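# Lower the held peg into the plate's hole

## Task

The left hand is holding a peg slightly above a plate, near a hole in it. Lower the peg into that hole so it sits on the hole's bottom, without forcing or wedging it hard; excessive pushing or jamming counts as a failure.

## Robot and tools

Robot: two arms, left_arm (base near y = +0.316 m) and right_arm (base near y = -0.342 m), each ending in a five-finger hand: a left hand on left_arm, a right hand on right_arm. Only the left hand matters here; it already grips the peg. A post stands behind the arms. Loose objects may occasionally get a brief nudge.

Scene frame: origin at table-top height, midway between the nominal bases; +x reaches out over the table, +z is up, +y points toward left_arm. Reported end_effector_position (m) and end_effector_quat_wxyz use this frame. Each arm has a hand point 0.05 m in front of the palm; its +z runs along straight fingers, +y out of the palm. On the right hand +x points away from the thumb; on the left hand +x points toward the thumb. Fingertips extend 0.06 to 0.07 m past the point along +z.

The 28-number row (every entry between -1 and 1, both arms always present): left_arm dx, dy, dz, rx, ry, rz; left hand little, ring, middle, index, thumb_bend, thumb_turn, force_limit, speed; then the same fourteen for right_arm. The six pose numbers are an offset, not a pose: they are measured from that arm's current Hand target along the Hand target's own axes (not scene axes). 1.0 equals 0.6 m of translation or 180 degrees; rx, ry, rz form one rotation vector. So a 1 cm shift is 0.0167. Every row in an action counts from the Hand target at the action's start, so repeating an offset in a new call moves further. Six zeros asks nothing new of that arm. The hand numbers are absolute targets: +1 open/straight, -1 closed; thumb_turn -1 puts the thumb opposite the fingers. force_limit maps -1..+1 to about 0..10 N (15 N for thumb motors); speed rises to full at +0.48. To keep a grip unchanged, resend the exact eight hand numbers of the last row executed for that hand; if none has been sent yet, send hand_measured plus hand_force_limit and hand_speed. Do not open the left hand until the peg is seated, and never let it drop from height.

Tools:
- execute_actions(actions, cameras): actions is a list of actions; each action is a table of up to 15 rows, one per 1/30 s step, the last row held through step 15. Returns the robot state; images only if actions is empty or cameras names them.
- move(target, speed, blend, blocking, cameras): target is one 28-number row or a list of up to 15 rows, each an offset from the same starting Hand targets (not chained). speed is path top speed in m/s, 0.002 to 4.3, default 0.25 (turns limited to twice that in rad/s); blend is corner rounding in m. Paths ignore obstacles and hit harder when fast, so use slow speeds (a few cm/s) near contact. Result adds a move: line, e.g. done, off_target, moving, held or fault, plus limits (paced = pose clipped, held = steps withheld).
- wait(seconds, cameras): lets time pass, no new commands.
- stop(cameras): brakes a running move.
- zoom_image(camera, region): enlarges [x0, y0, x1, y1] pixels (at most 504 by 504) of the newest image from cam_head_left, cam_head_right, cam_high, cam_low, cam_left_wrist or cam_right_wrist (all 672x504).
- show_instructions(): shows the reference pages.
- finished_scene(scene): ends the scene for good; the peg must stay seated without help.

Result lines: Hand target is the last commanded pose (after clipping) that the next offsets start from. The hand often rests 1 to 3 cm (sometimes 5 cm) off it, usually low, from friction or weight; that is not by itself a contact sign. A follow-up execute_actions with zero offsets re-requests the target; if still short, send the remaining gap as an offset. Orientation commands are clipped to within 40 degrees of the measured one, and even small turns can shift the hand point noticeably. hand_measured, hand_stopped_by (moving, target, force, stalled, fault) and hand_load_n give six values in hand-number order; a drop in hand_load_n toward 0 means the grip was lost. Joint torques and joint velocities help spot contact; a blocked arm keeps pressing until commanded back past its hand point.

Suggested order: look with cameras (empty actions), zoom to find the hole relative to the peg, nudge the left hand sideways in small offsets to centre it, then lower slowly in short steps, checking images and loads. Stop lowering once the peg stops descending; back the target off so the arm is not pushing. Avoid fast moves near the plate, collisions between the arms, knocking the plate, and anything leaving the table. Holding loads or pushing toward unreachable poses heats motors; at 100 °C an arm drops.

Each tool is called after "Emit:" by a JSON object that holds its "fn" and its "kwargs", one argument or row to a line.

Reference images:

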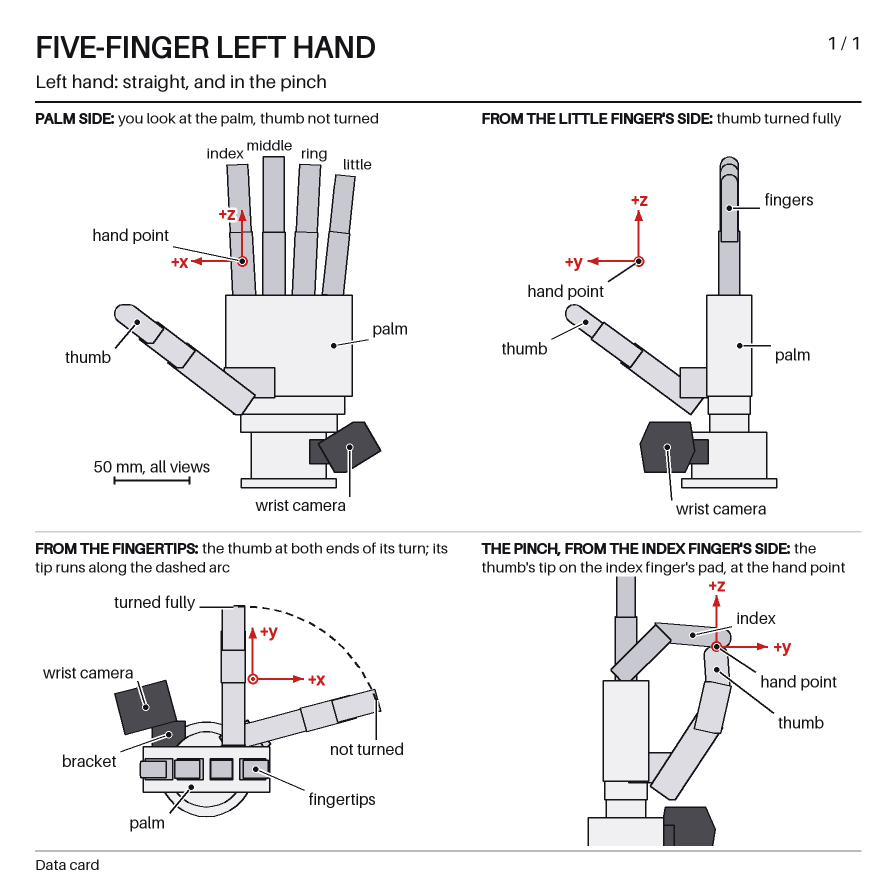

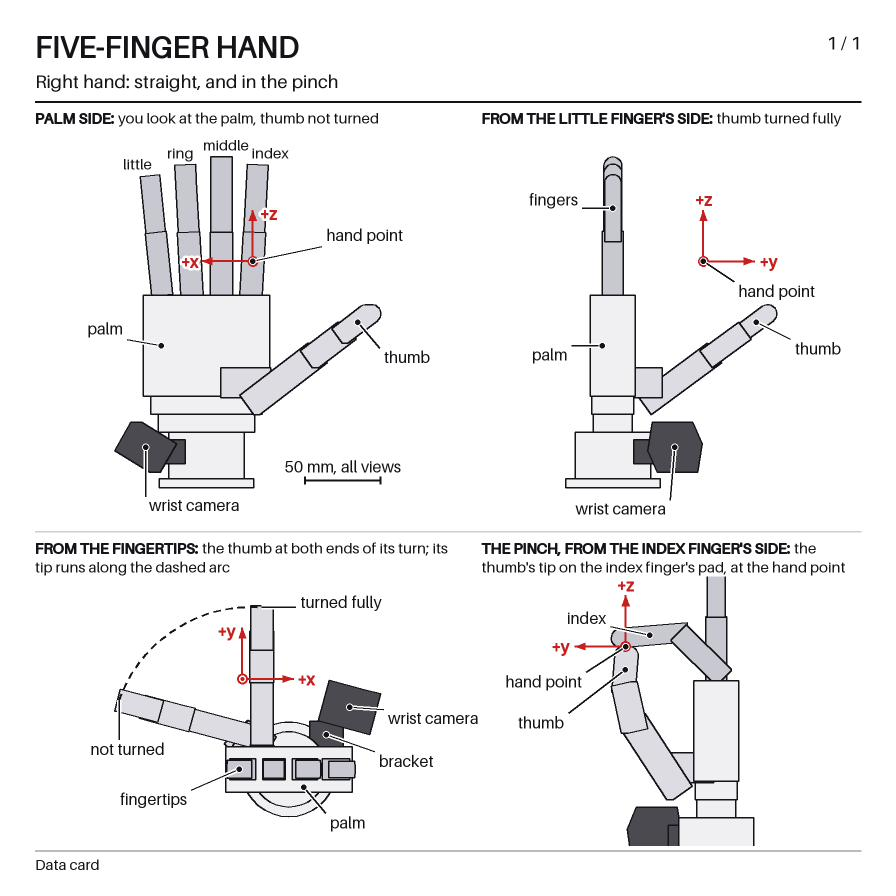

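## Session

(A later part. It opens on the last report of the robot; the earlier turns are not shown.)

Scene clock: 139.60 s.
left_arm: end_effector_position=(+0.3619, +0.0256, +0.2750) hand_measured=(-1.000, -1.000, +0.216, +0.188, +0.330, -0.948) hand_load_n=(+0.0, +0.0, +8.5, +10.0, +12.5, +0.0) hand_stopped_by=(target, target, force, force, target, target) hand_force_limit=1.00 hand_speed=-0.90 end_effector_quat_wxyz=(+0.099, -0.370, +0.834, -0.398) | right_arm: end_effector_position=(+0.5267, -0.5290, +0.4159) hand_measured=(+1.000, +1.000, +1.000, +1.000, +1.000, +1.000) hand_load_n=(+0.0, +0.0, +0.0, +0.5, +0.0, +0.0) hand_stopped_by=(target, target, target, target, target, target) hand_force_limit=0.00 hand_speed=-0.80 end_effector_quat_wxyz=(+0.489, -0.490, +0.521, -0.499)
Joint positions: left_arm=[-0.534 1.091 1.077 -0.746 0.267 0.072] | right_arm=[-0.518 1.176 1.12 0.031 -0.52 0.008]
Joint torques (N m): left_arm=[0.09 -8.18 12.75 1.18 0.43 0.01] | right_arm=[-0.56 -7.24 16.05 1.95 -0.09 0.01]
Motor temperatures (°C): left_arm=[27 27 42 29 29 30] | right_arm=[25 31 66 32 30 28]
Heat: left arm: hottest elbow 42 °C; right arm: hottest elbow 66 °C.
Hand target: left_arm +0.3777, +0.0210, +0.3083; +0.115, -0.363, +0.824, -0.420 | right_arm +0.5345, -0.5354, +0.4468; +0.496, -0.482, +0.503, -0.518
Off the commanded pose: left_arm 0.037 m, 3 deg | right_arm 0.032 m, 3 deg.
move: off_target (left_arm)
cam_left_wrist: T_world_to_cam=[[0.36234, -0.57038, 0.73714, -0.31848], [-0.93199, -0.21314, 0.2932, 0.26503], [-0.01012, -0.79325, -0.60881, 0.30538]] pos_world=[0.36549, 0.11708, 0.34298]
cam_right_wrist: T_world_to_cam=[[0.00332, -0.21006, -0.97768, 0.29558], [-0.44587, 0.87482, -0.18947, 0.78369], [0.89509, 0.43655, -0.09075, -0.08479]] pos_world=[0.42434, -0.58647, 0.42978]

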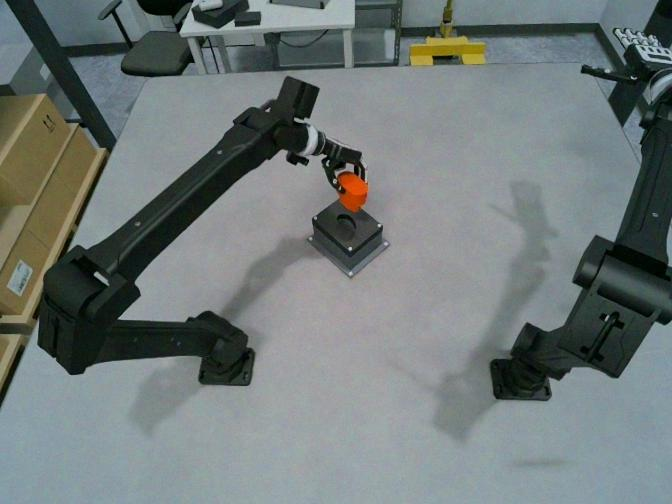

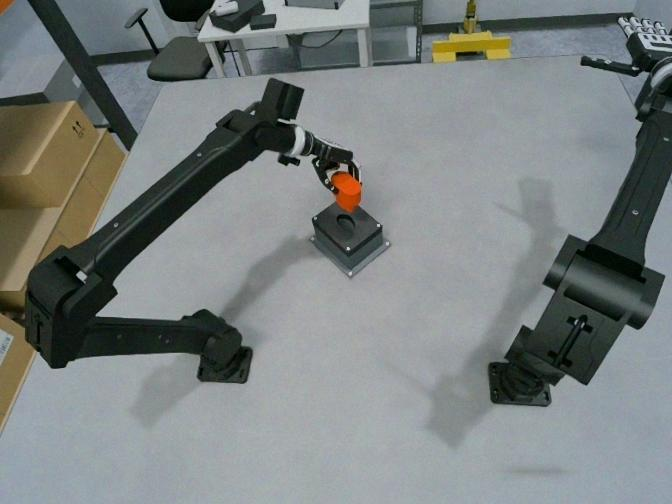

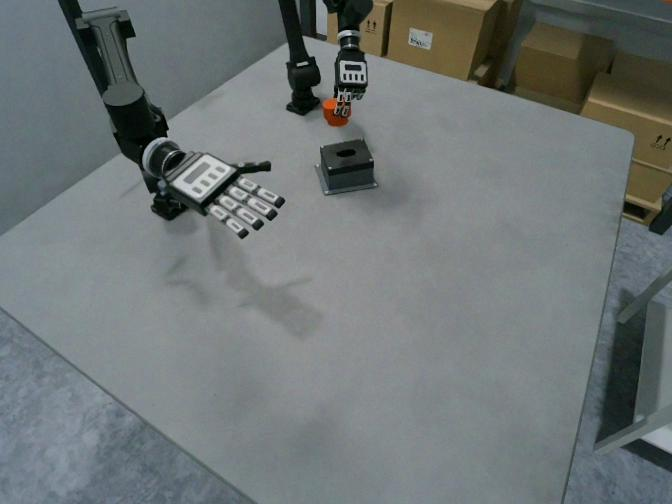

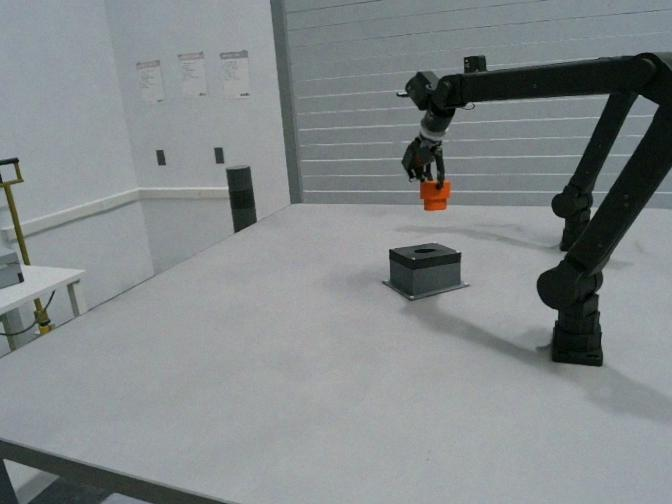

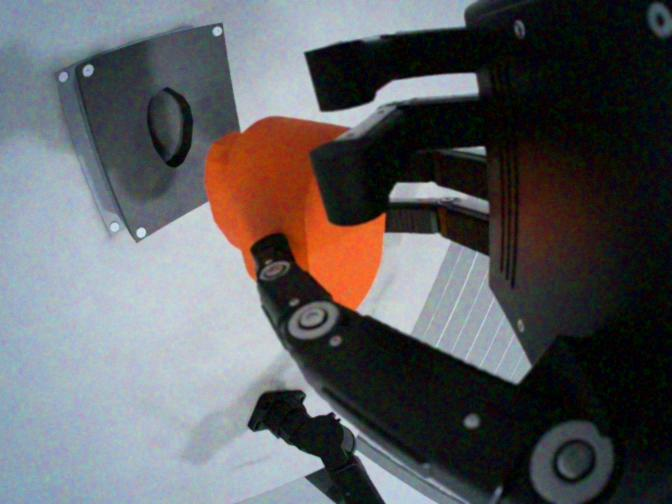

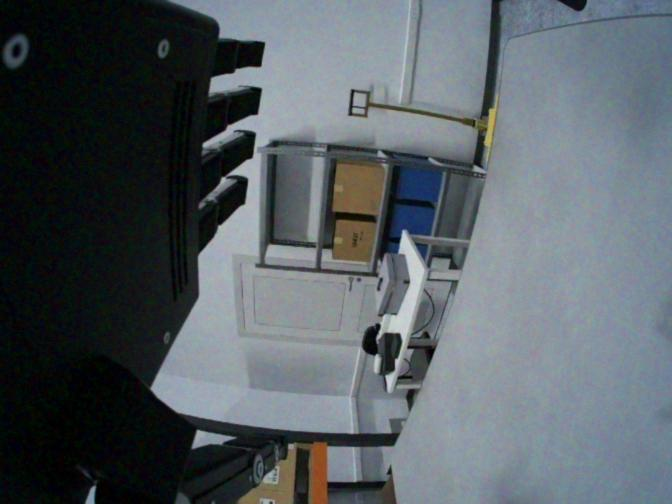

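Emit:
{"fn": "move", "kwargs": {
  "target": [-0.0705,0.0907,0.0883,0.0138,0.018,-0.02,-1.0,-1.0,0.216,0.188,0.324,-0.948,1.0,-0.9,0,0,0,0,0,0,1,1,1,1,1,1,0.0,-0.8],
  "speed": 0.08,
  "cameras": ["all"]
}}

Emit:
{"fn": "zoom_image", "kwargs": {
  "camera": "cam_left_wrist",
  "region": [50, 20, 400, 370]
}}

Emit:
{"fn": "zoom_image", "kwargs": {
  "camera": "cam_low",
  "region": [390, 190, 470, 270]
}}

Emit:
{"fn": "zoom_image", "kwargs": {
  "camera": "cam_high",
  "region": [315, 110, 385, 180]
}}

Emit:
{"fn": "zoom_image", "kwargs": {
  "camera": "cam_head_left",
  "region": [310, 170, 390, 260]
}}

Emit:
{"fn": "zoom_image", "kwargs": {
  "camera": "cam_head_right",
  "region": [310, 170, 390, 260]
}}

Scene clock: 290.90 s.
left_arm: end_effector_position=(+0.3992, +0.0388, +0.2228) hand_measured=(-1.000, -1.000, +0.216, +0.188, +0.330, -0.948) hand_load_n=(+0.0, +0.0, +8.5, +10.0, +12.5, +0.0) hand_stopped_by=(target, target, force, force, target, target) hand_force_limit=1.00 hand_speed=-0.90 end_effector_quat_wxyz=(+0.078, -0.378, +0.811, -0.440) | right_arm: end_effector_position=(+0.5267, -0.5290, +0.4159) hand_measured=(+1.000, +1.000, +1.000, +1.000, +1.000, +1.000) hand_load_n=(+0.0, +0.0, +0.0, +0.0, +0.0, -0.5) hand_stopped_by=(target, target, target, target, target, target) hand_force_limit=0.00 hand_speed=-0.80 end_effector_quat_wxyz=(+0.489, -0.490, +0.521, -0.499)
Joint positions: left_arm=[-0.408 1.159 0.95 -0.51 0.422 0.082] | right_arm=[-0.518 1.176 1.12 0.031 -0.52 0.008]
Joint torques (N m): left_arm=[0.38 -9.52 7.97 2.45 0.46 0.01] | right_arm=[-0.56 -7.3 16.05 1.95 -0.1 0.02]
Motor temperatures (°C): left_arm=[27 28 50 29 27 28] | right_arm=[25 31 74 31 29 27]
Heat: left arm: hottest elbow 50 °C; right arm: hottest elbow 74 °C.
Hand target: left_arm +0.4065, +0.0390, +0.2283; +0.086, -0.375, +0.806, -0.451 | right_arm +0.5345, -0.5354, +0.4468; +0.496, -0.482, +0.503, -0.518
Off the commanded pose: left_arm 0.009 m, 2 deg | right_arm 0.032 m, 3 deg.
move: done
cam_left_wrist: T_world_to_cam=[[0.37015, -0.48689, 0.79116, -0.30444], [-0.92893, -0.18568, 0.32034, 0.3096], [-0.00906, -0.8535, -0.52101, 0.26688]] pos_world=[0.4027, 0.13705, 0.28073]
cam_right_wrist: T_world_to_cam=[[0.00332, -0.21006, -0.97768, 0.29558], [-0.44587, 0.87482, -0.18947, 0.78369], [0.89509, 0.43655, -0.09075, -0.08479]] pos_world=[0.42434, -0.58647, 0.42978]

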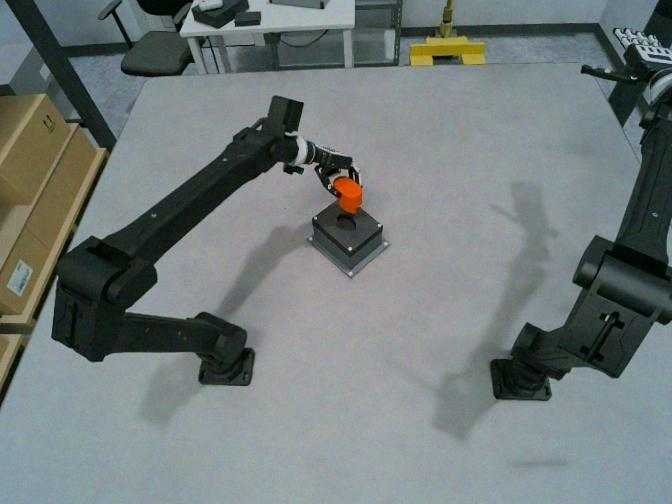

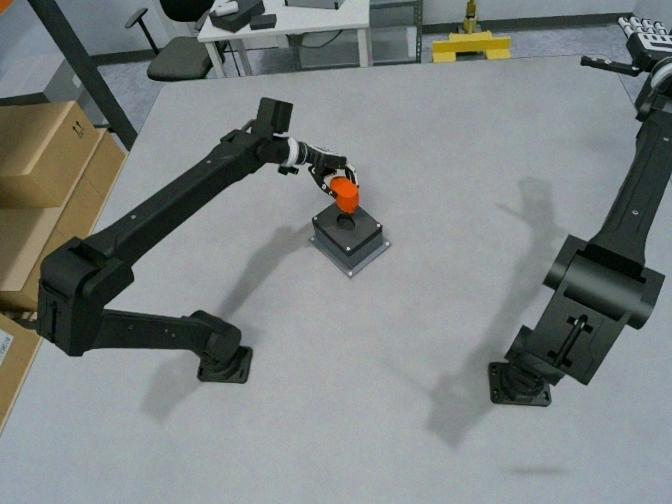

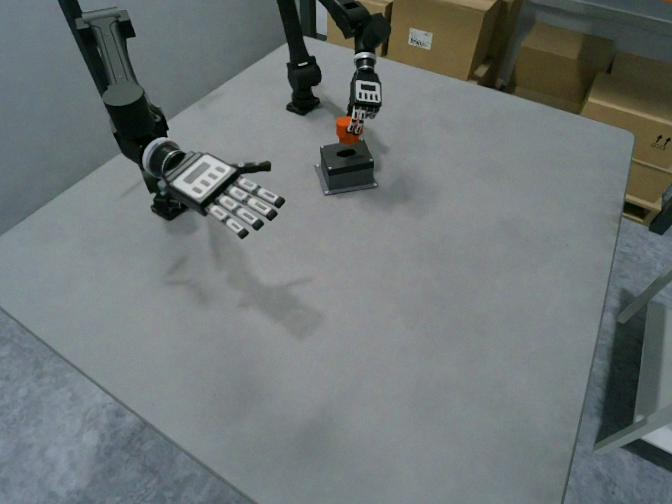

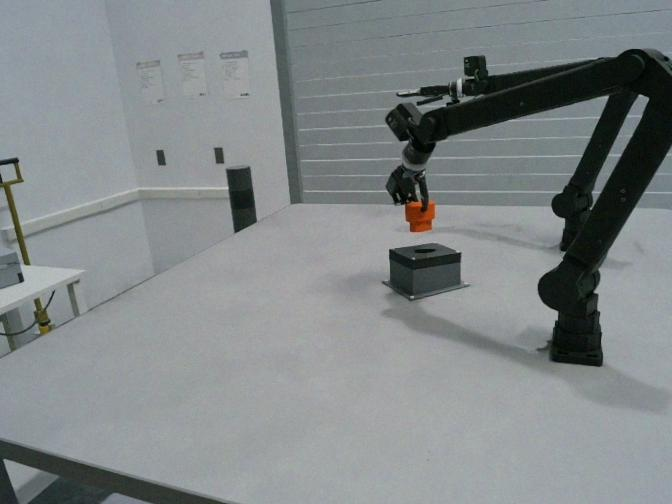

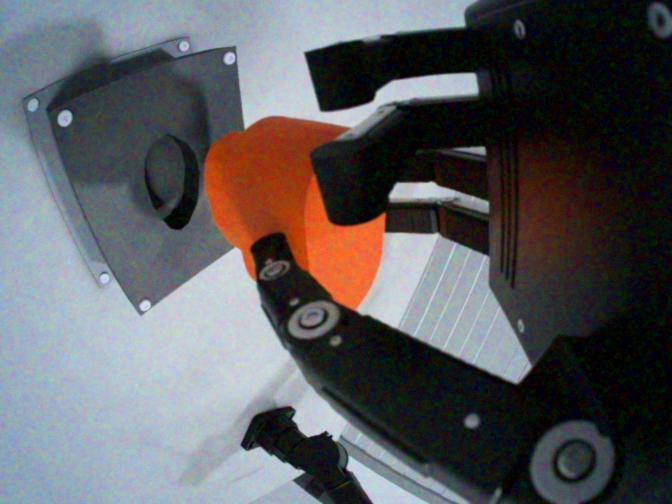

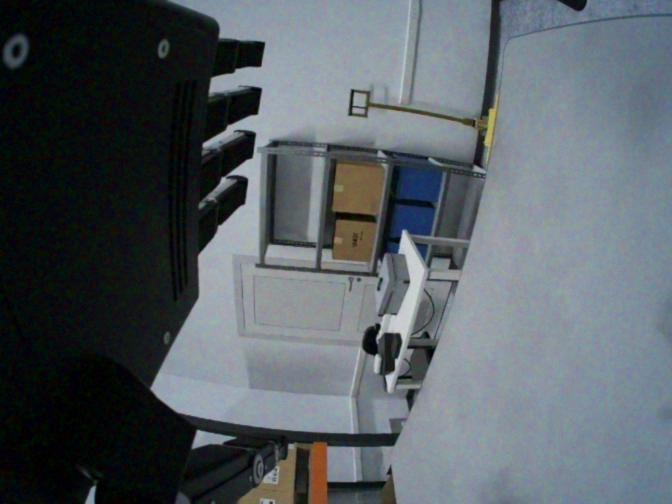

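Scaled by 1.440 from the camera's image (finer frame: 960x720).

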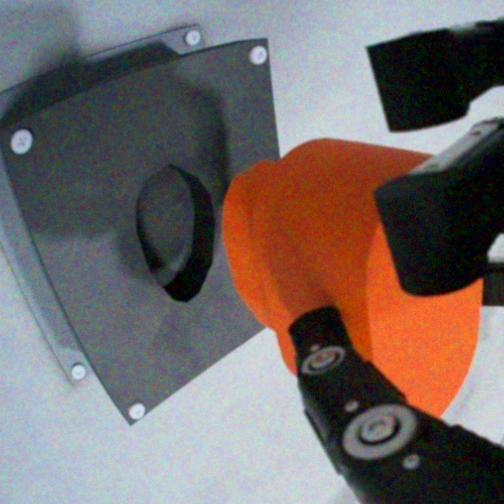

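Scaled by 6.300 from the camera's image (finer frame: 960x720).

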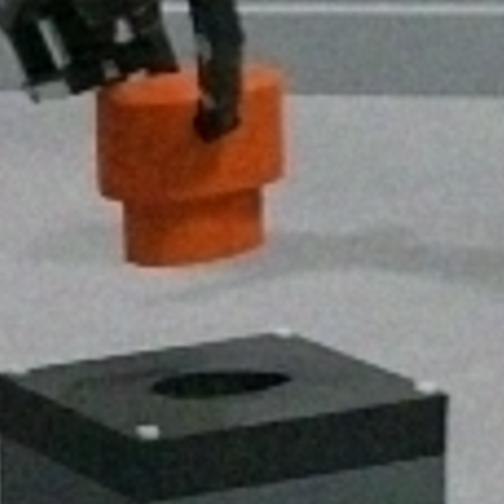

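Scaled by 7.200 from the camera's image (finer frame: 960x720).

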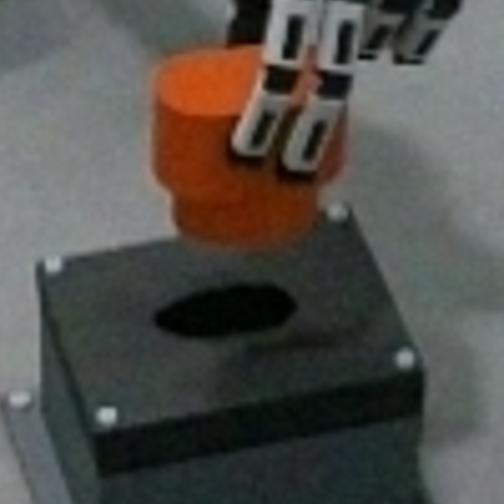

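Scaled by 5.600 from the camera's image (finer frame: 960x720).

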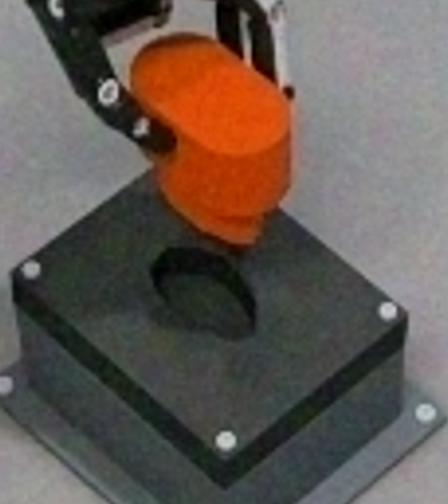

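Scaled by 5.600 from the camera's image (finer frame: 960x720).

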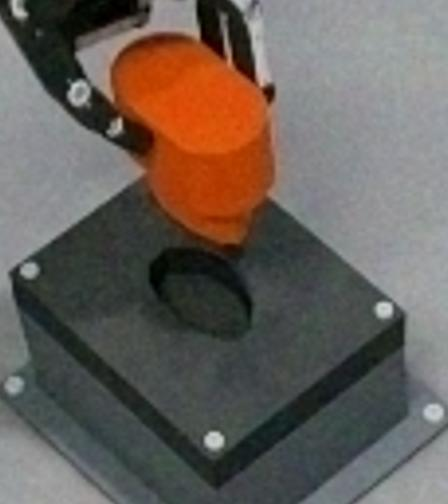

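Emit:
{"fn": "zoom_image", "kwargs": {
  "camera": "cam_low",
  "region": [400, 195, 445, 240]
}}

Emit:
{"fn": "zoom_image", "kwargs": {
  "camera": "cam_high",
  "region": [330, 110, 375, 160]
}}

Emit:
{"fn": "zoom_image", "kwargs": {
  "camera": "cam_head_left",
  "region": [330, 172, 370, 217]
}}

Emit:
{"fn": "zoom_image", "kwargs": {
  "camera": "cam_head_right",
  "region": [325, 172, 365, 217]
}}

Emit:
{"fn": "zoom_image", "kwargs": {
  "camera": "cam_left_wrist",
  "region": [130, 110, 240, 250]
}}

Scaled by 11.200 from the camera's image (finer frame: 960x720).

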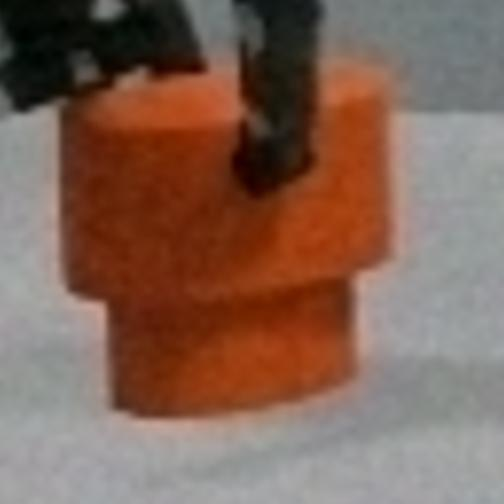

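Scaled by 10.080 from the camera's image (finer frame: 960x720).

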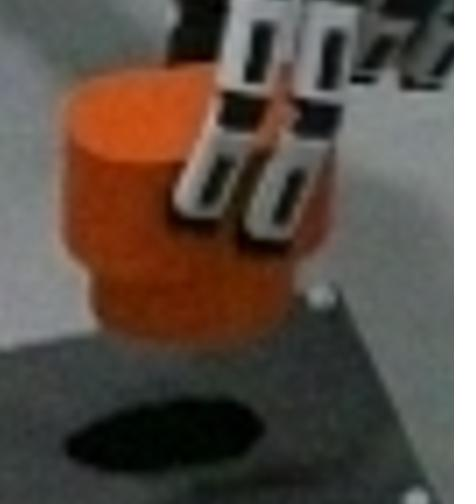

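Scaled by 11.200 from the camera's image (finer frame: 960x720).

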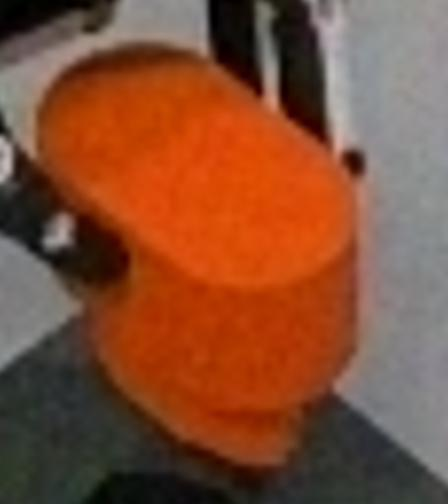

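Scaled by 11.200 from the camera's image (finer frame: 960x720).

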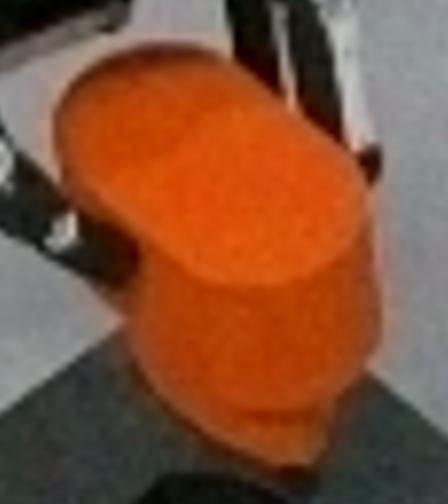

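Scaled by 3.600 from the camera's image (finer frame: 960x720).

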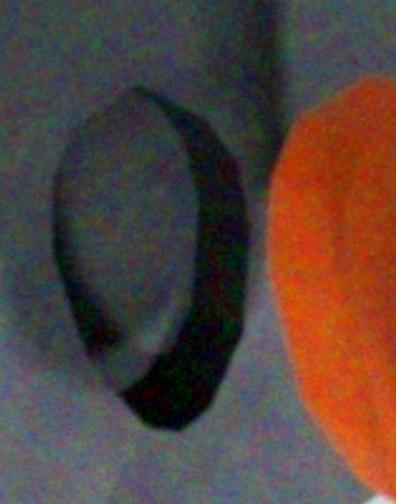

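Emit:
{"fn": "move", "kwargs": {
  "target": [-0.0112,0.0545,0.0227,-0.011,0.0206,0.0066,-1.0,-1.0,0.216,0.188,0.324,-0.948,1.0,-0.9,0,0,0,0,0,0,1,1,1,1,1,1,0.0,-0.8],
  "speed": 0.06,
  "cameras": ["all"]
}}

Emit:
{"fn": "zoom_image", "kwargs": {
  "camera": "cam_left_wrist",
  "region": [50, 20, 400, 370]
}}

Emit:
{"fn": "zoom_image", "kwargs": {
  "camera": "cam_low",
  "region": [400, 205, 450, 260]
}}

Emit:
{"fn": "zoom_image", "kwargs": {
  "camera": "cam_high",
  "region": [325, 115, 375, 165]
}}

Emit:
{"fn": "zoom_image", "kwargs": {
  "camera": "cam_head_left",
  "region": [325, 180, 375, 240]
}}

Emit:
{"fn": "zoom_image", "kwargs": {
  "camera": "cam_head_right",
  "region": [325, 180, 375, 240]
}}

Emit:
{"fn": "zoom_image", "kwargs": {
  "camera": "cam_left_wrist",
  "region": [140, 90, 260, 250]
}}

Scene clock: 393.13 s.
left_arm: end_effector_position=(+0.3928, +0.0436, +0.1896) hand_measured=(-1.000, -1.000, +0.216, +0.188, +0.330, -0.948) hand_load_n=(+0.0, +0.0, +8.5, +10.0, +12.5, +0.0) hand_stopped_by=(target, target, force, force, target, target) hand_force_limit=1.00 hand_speed=-0.90 end_effector_quat_wxyz=(+0.050, -0.355, +0.824, -0.438) | right_arm: end_effector_position=(+0.5267, -0.5290, +0.4159) hand_measured=(+1.000, +1.000, +1.000, +1.000, +1.000, +1.000) hand_load_n=(+0.0, +0.0, -0.5, +0.0, +0.0, +0.0) hand_stopped_by=(target, target, target, target, target, target) hand_force_limit=0.00 hand_speed=-0.80 end_effector_quat_wxyz=(+0.489, -0.490, +0.521, -0.499)
Joint positions: left_arm=[-0.381 1.199 0.9 -0.472 0.503 0.144] | right_arm=[-0.518 1.176 1.12 0.031 -0.52 0.008]
Joint torques (N m): left_arm=[0.09 -8.88 7.58 2.18 0.54 0.04] | right_arm=[-0.56 -7.24 16.05 1.95 -0.1 0.01]
Motor temperatures (°C): left_arm=[27 27 38 29 27 28] | right_arm=[25 31 77 30 28 27]
Heat: left arm: hottest elbow 38 °C; right arm: hottest elbow 77 °C.
Hand target: left_arm +0.4005, +0.0449, +0.1932; +0.058, -0.353, +0.820, -0.448 | right_arm +0.5345, -0.5354, +0.4468; +0.496, -0.482, +0.503, -0.518
Off the commanded pose: left_arm 0.009 m, 2 deg | right_arm 0.032 m, 3 deg.
move: done
cam_left_wrist: T_world_to_cam=[[0.3568, -0.51019, 0.78256, -0.26558], [-0.93036, -0.11844, 0.34698, 0.30784], [-0.08434, -0.85187, -0.51692, 0.2824]] pos_world=[0.40498, 0.14154, 0.24699]
cam_right_wrist: T_world_to_cam=[[0.00332, -0.21006, -0.97768, 0.29558], [-0.44587, 0.87482, -0.18947, 0.78369], [0.89509, 0.43655, -0.09075, -0.08479]] pos_world=[0.42434, -0.58647, 0.42978]

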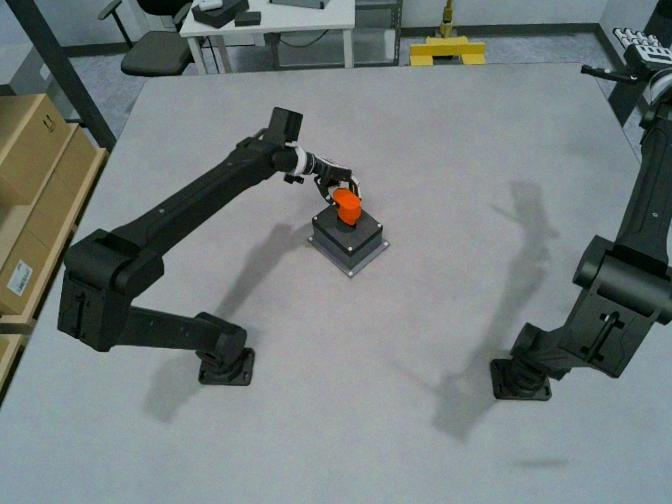

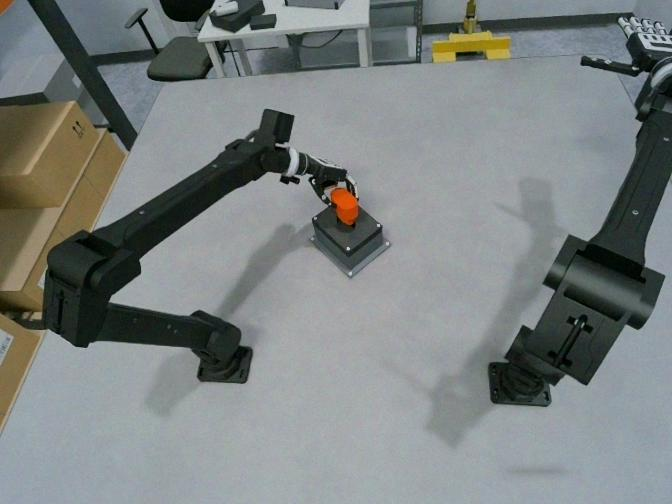

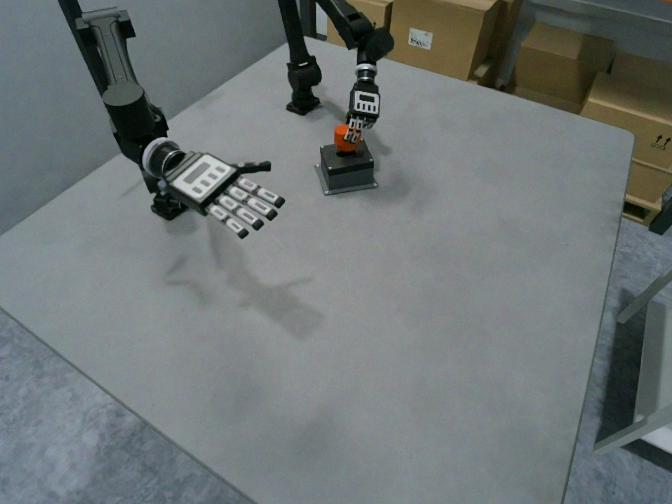

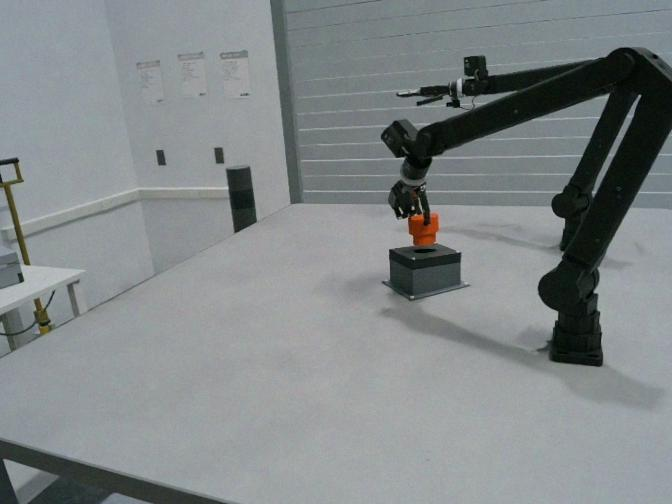

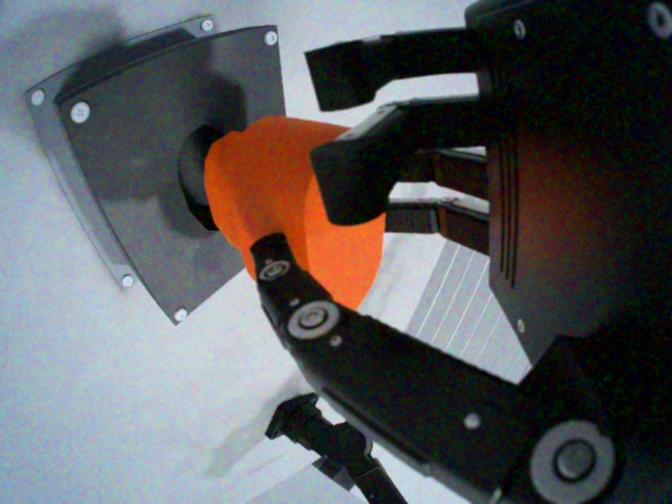

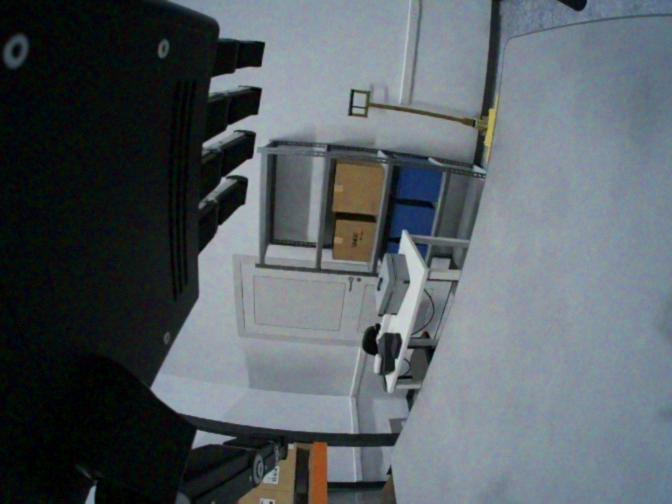

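Scaled by 1.440 from the camera's image (finer frame: 960x720).

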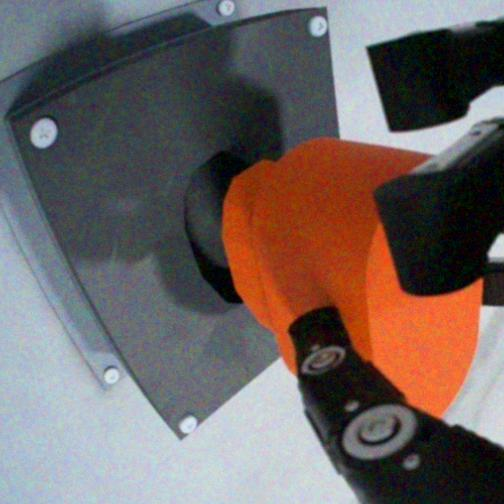

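Scaled by 9.164 from the camera's image (finer frame: 960x720).

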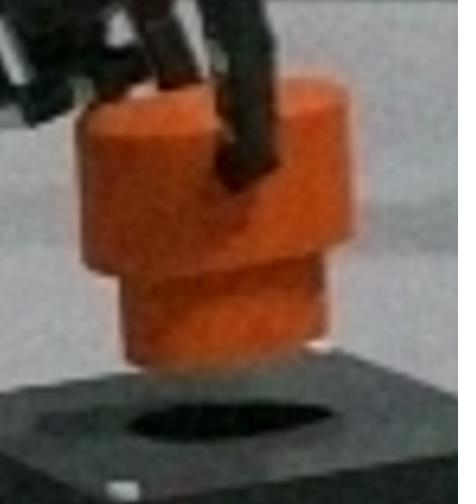

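Scaled by 10.080 from the camera's image (finer frame: 960x720).

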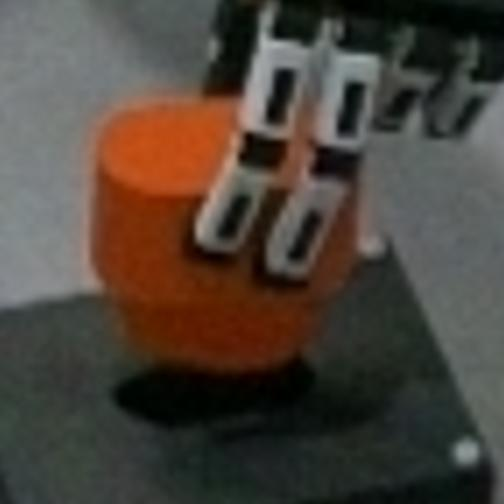

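Scaled by 8.400 from the camera's image (finer frame: 960x720).

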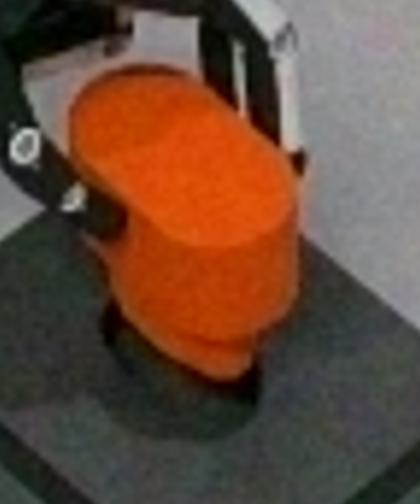

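Scaled by 8.400 from the camera's image (finer frame: 960x720).

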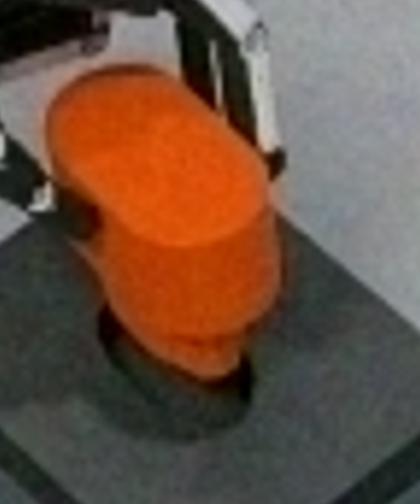

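Scaled by 3.150 from the camera's image (finer frame: 960x720).

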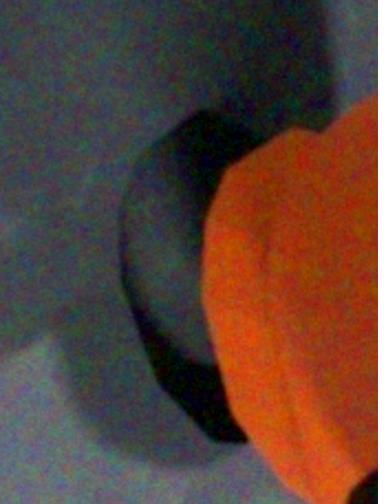

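Emit:
{"fn": "move", "kwargs": {
  "target": [-0.0073,0.0208,0.0123,0,0,0,-1.0,-1.0,0.216,0.188,0.324,-0.948,1.0,-0.9,0,0,0,0,0,0,1,1,1,1,1,1,0.0,-0.8],
  "speed": 0.04,
  "cameras": ["all"]
}}

Emit:
{"fn": "zoom_image", "kwargs": {
  "camera": "cam_left_wrist",
  "region": [140, 90, 260, 260]
}}

Emit:
{"fn": "zoom_image", "kwargs": {
  "camera": "cam_low",
  "region": [400, 210, 450, 260]
}}

Emit:
{"fn": "zoom_image", "kwargs": {
  "camera": "cam_high",
  "region": [325, 115, 375, 165]
}}

Emit:
{"fn": "zoom_image", "kwargs": {
  "camera": "cam_head_left",
  "region": [325, 185, 370, 235]
}}

Emit:
{"fn": "zoom_image", "kwargs": {
  "camera": "cam_head_right",
  "region": [325, 185, 370, 235]
}}

Scene clock: 470.00 s.
left_arm: end_effector_position=(+0.3925, +0.0455, +0.1747) hand_measured=(-1.000, -1.000, +0.216, +0.188, +0.330, -0.948) hand_load_n=(+0.0, +0.0, +8.5, +10.0, +12.5, +0.0) hand_stopped_by=(target, target, force, force, target, target) hand_force_limit=1.00 hand_speed=-0.90 end_effector_quat_wxyz=(+0.050, -0.355, +0.824, -0.439) | right_arm: end_effector_position=(+0.5267, -0.5290, +0.4159) hand_measured=(+1.000, +1.000, +1.000, +1.000, +1.000, +1.000) hand_load_n=(+0.0, +0.0, +0.5, -0.5, +0.0, +0.0) hand_stopped_by=(target, target, target, target, target, target) hand_force_limit=0.00 hand_speed=-0.80 end_effector_quat_wxyz=(+0.489, -0.490, +0.521, -0.499)
Joint positions: left_arm=[-0.377 1.21 0.868 -0.431 0.507 0.149] | right_arm=[-0.518 1.176 1.12 0.031 -0.52 0.008]
Joint torques (N m): left_arm=[0.03 -9 7.58 2.19 0.55 0.05] | right_arm=[-0.56 -7.24 16.05 1.95 -0.1 0.01]
Motor temperatures (°C): left_arm=[27 28 37 29 27 27] | right_arm=[25 30 79 30 28 27]
Heat: left arm: hottest elbow 37 °C; right arm: hottest elbow 79 °C.
Hand target: left_arm +0.4001, +0.0469, +0.1781; +0.058, -0.353, +0.820, -0.448 | right_arm +0.5345, -0.5354, +0.4468; +0.496, -0.482, +0.503, -0.518
Off the commanded pose: left_arm 0.009 m, 2 deg | right_arm 0.032 m, 3 deg.
move: done
cam_left_wrist: T_world_to_cam=[[0.35607, -0.51023, 0.78287, -0.25257], [-0.93061, -0.11764, 0.3466, 0.31293], [-0.08474, -0.85196, -0.51671, 0.27641]] pos_world=[0.40458, 0.14344, 0.23209]
cam_right_wrist: T_world_to_cam=[[0.00332, -0.21006, -0.97768, 0.29558], [-0.44587, 0.87482, -0.18947, 0.78369], [0.89509, 0.43655, -0.09075, -0.08479]] pos_world=[0.42434, -0.58647, 0.42978]

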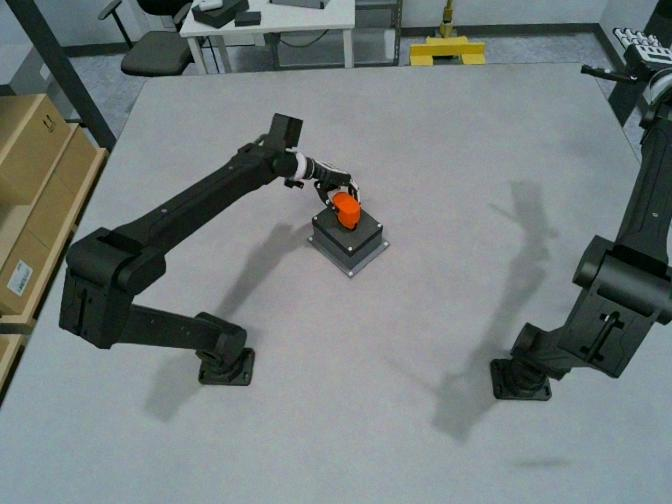

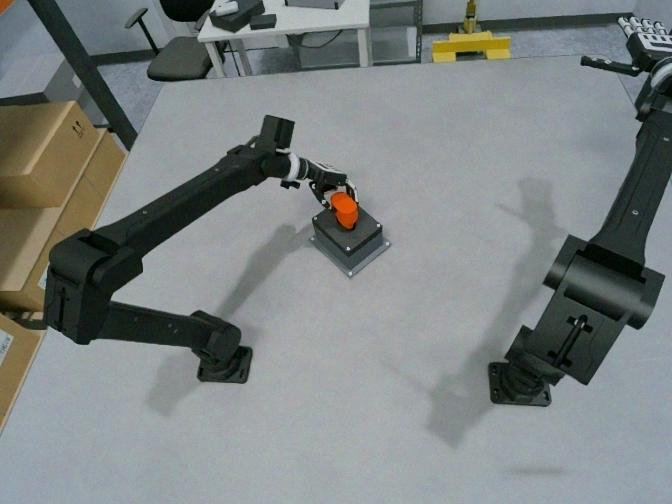

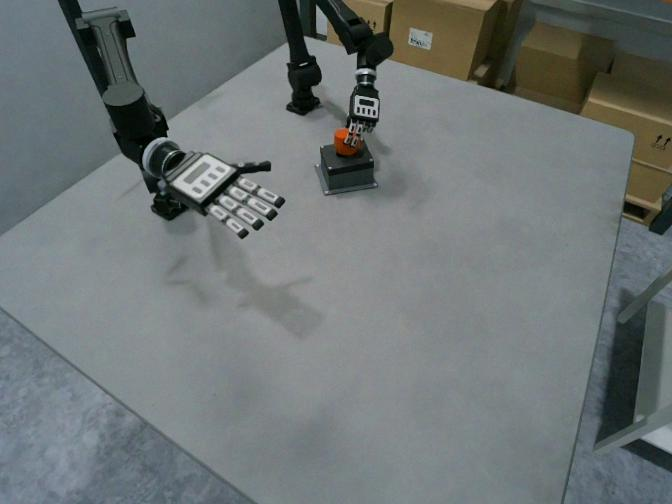

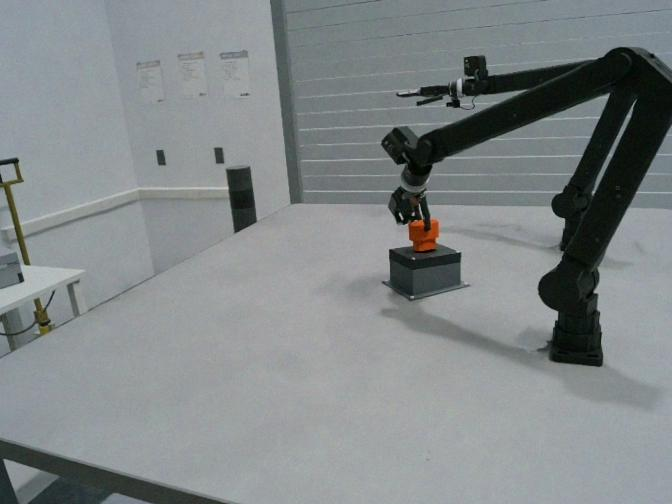

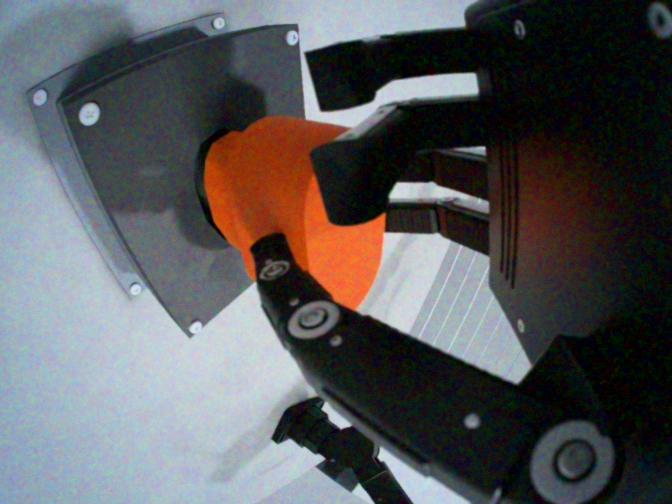

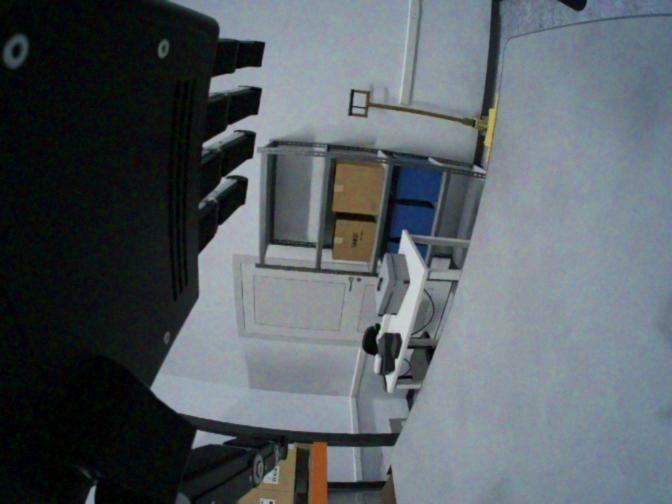

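Scaled by 2.965 from the camera's image (finer frame: 960x720).

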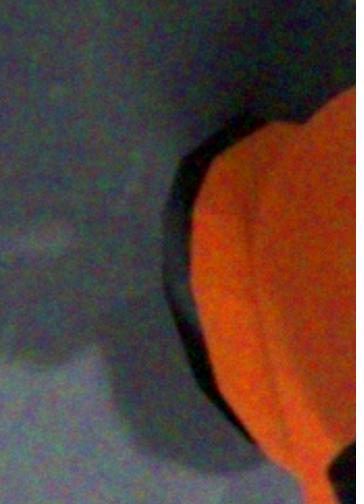

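Scaled by 10.080 from the camera's image (finer frame: 960x720).

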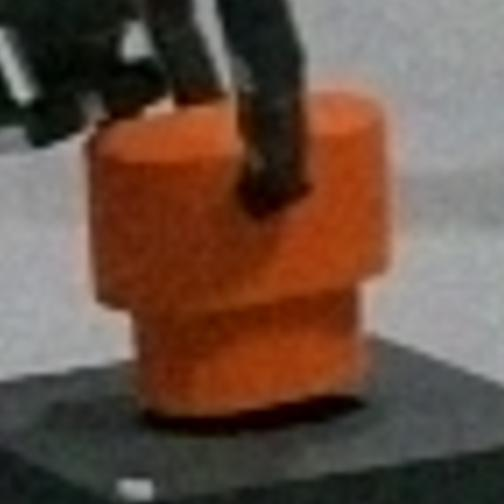

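Scaled by 10.080 from the camera's image (finer frame: 960x720).

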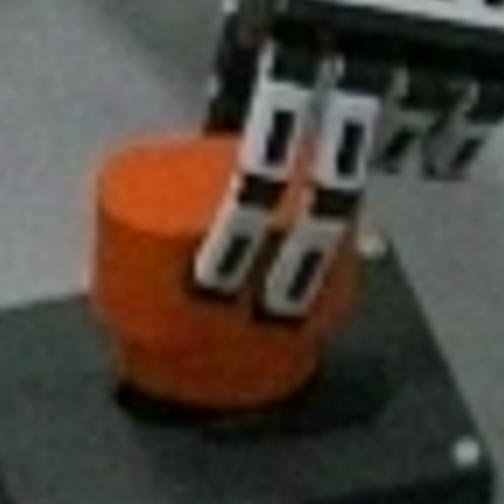

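Scaled by 10.080 from the camera's image (finer frame: 960x720).

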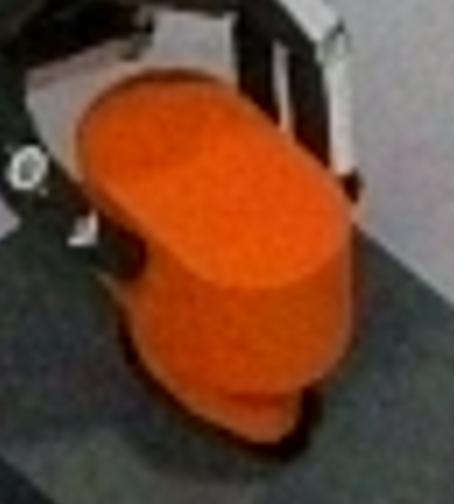

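Scaled by 10.080 from the camera's image (finer frame: 960x720).

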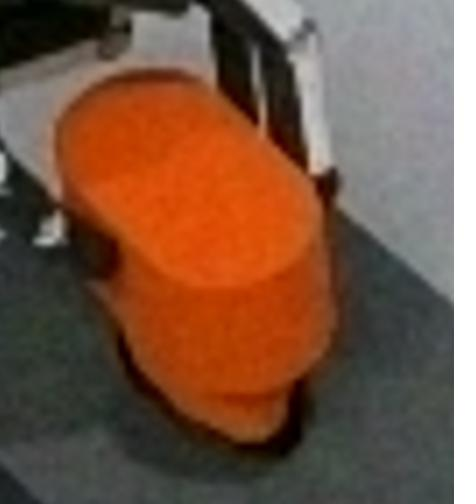

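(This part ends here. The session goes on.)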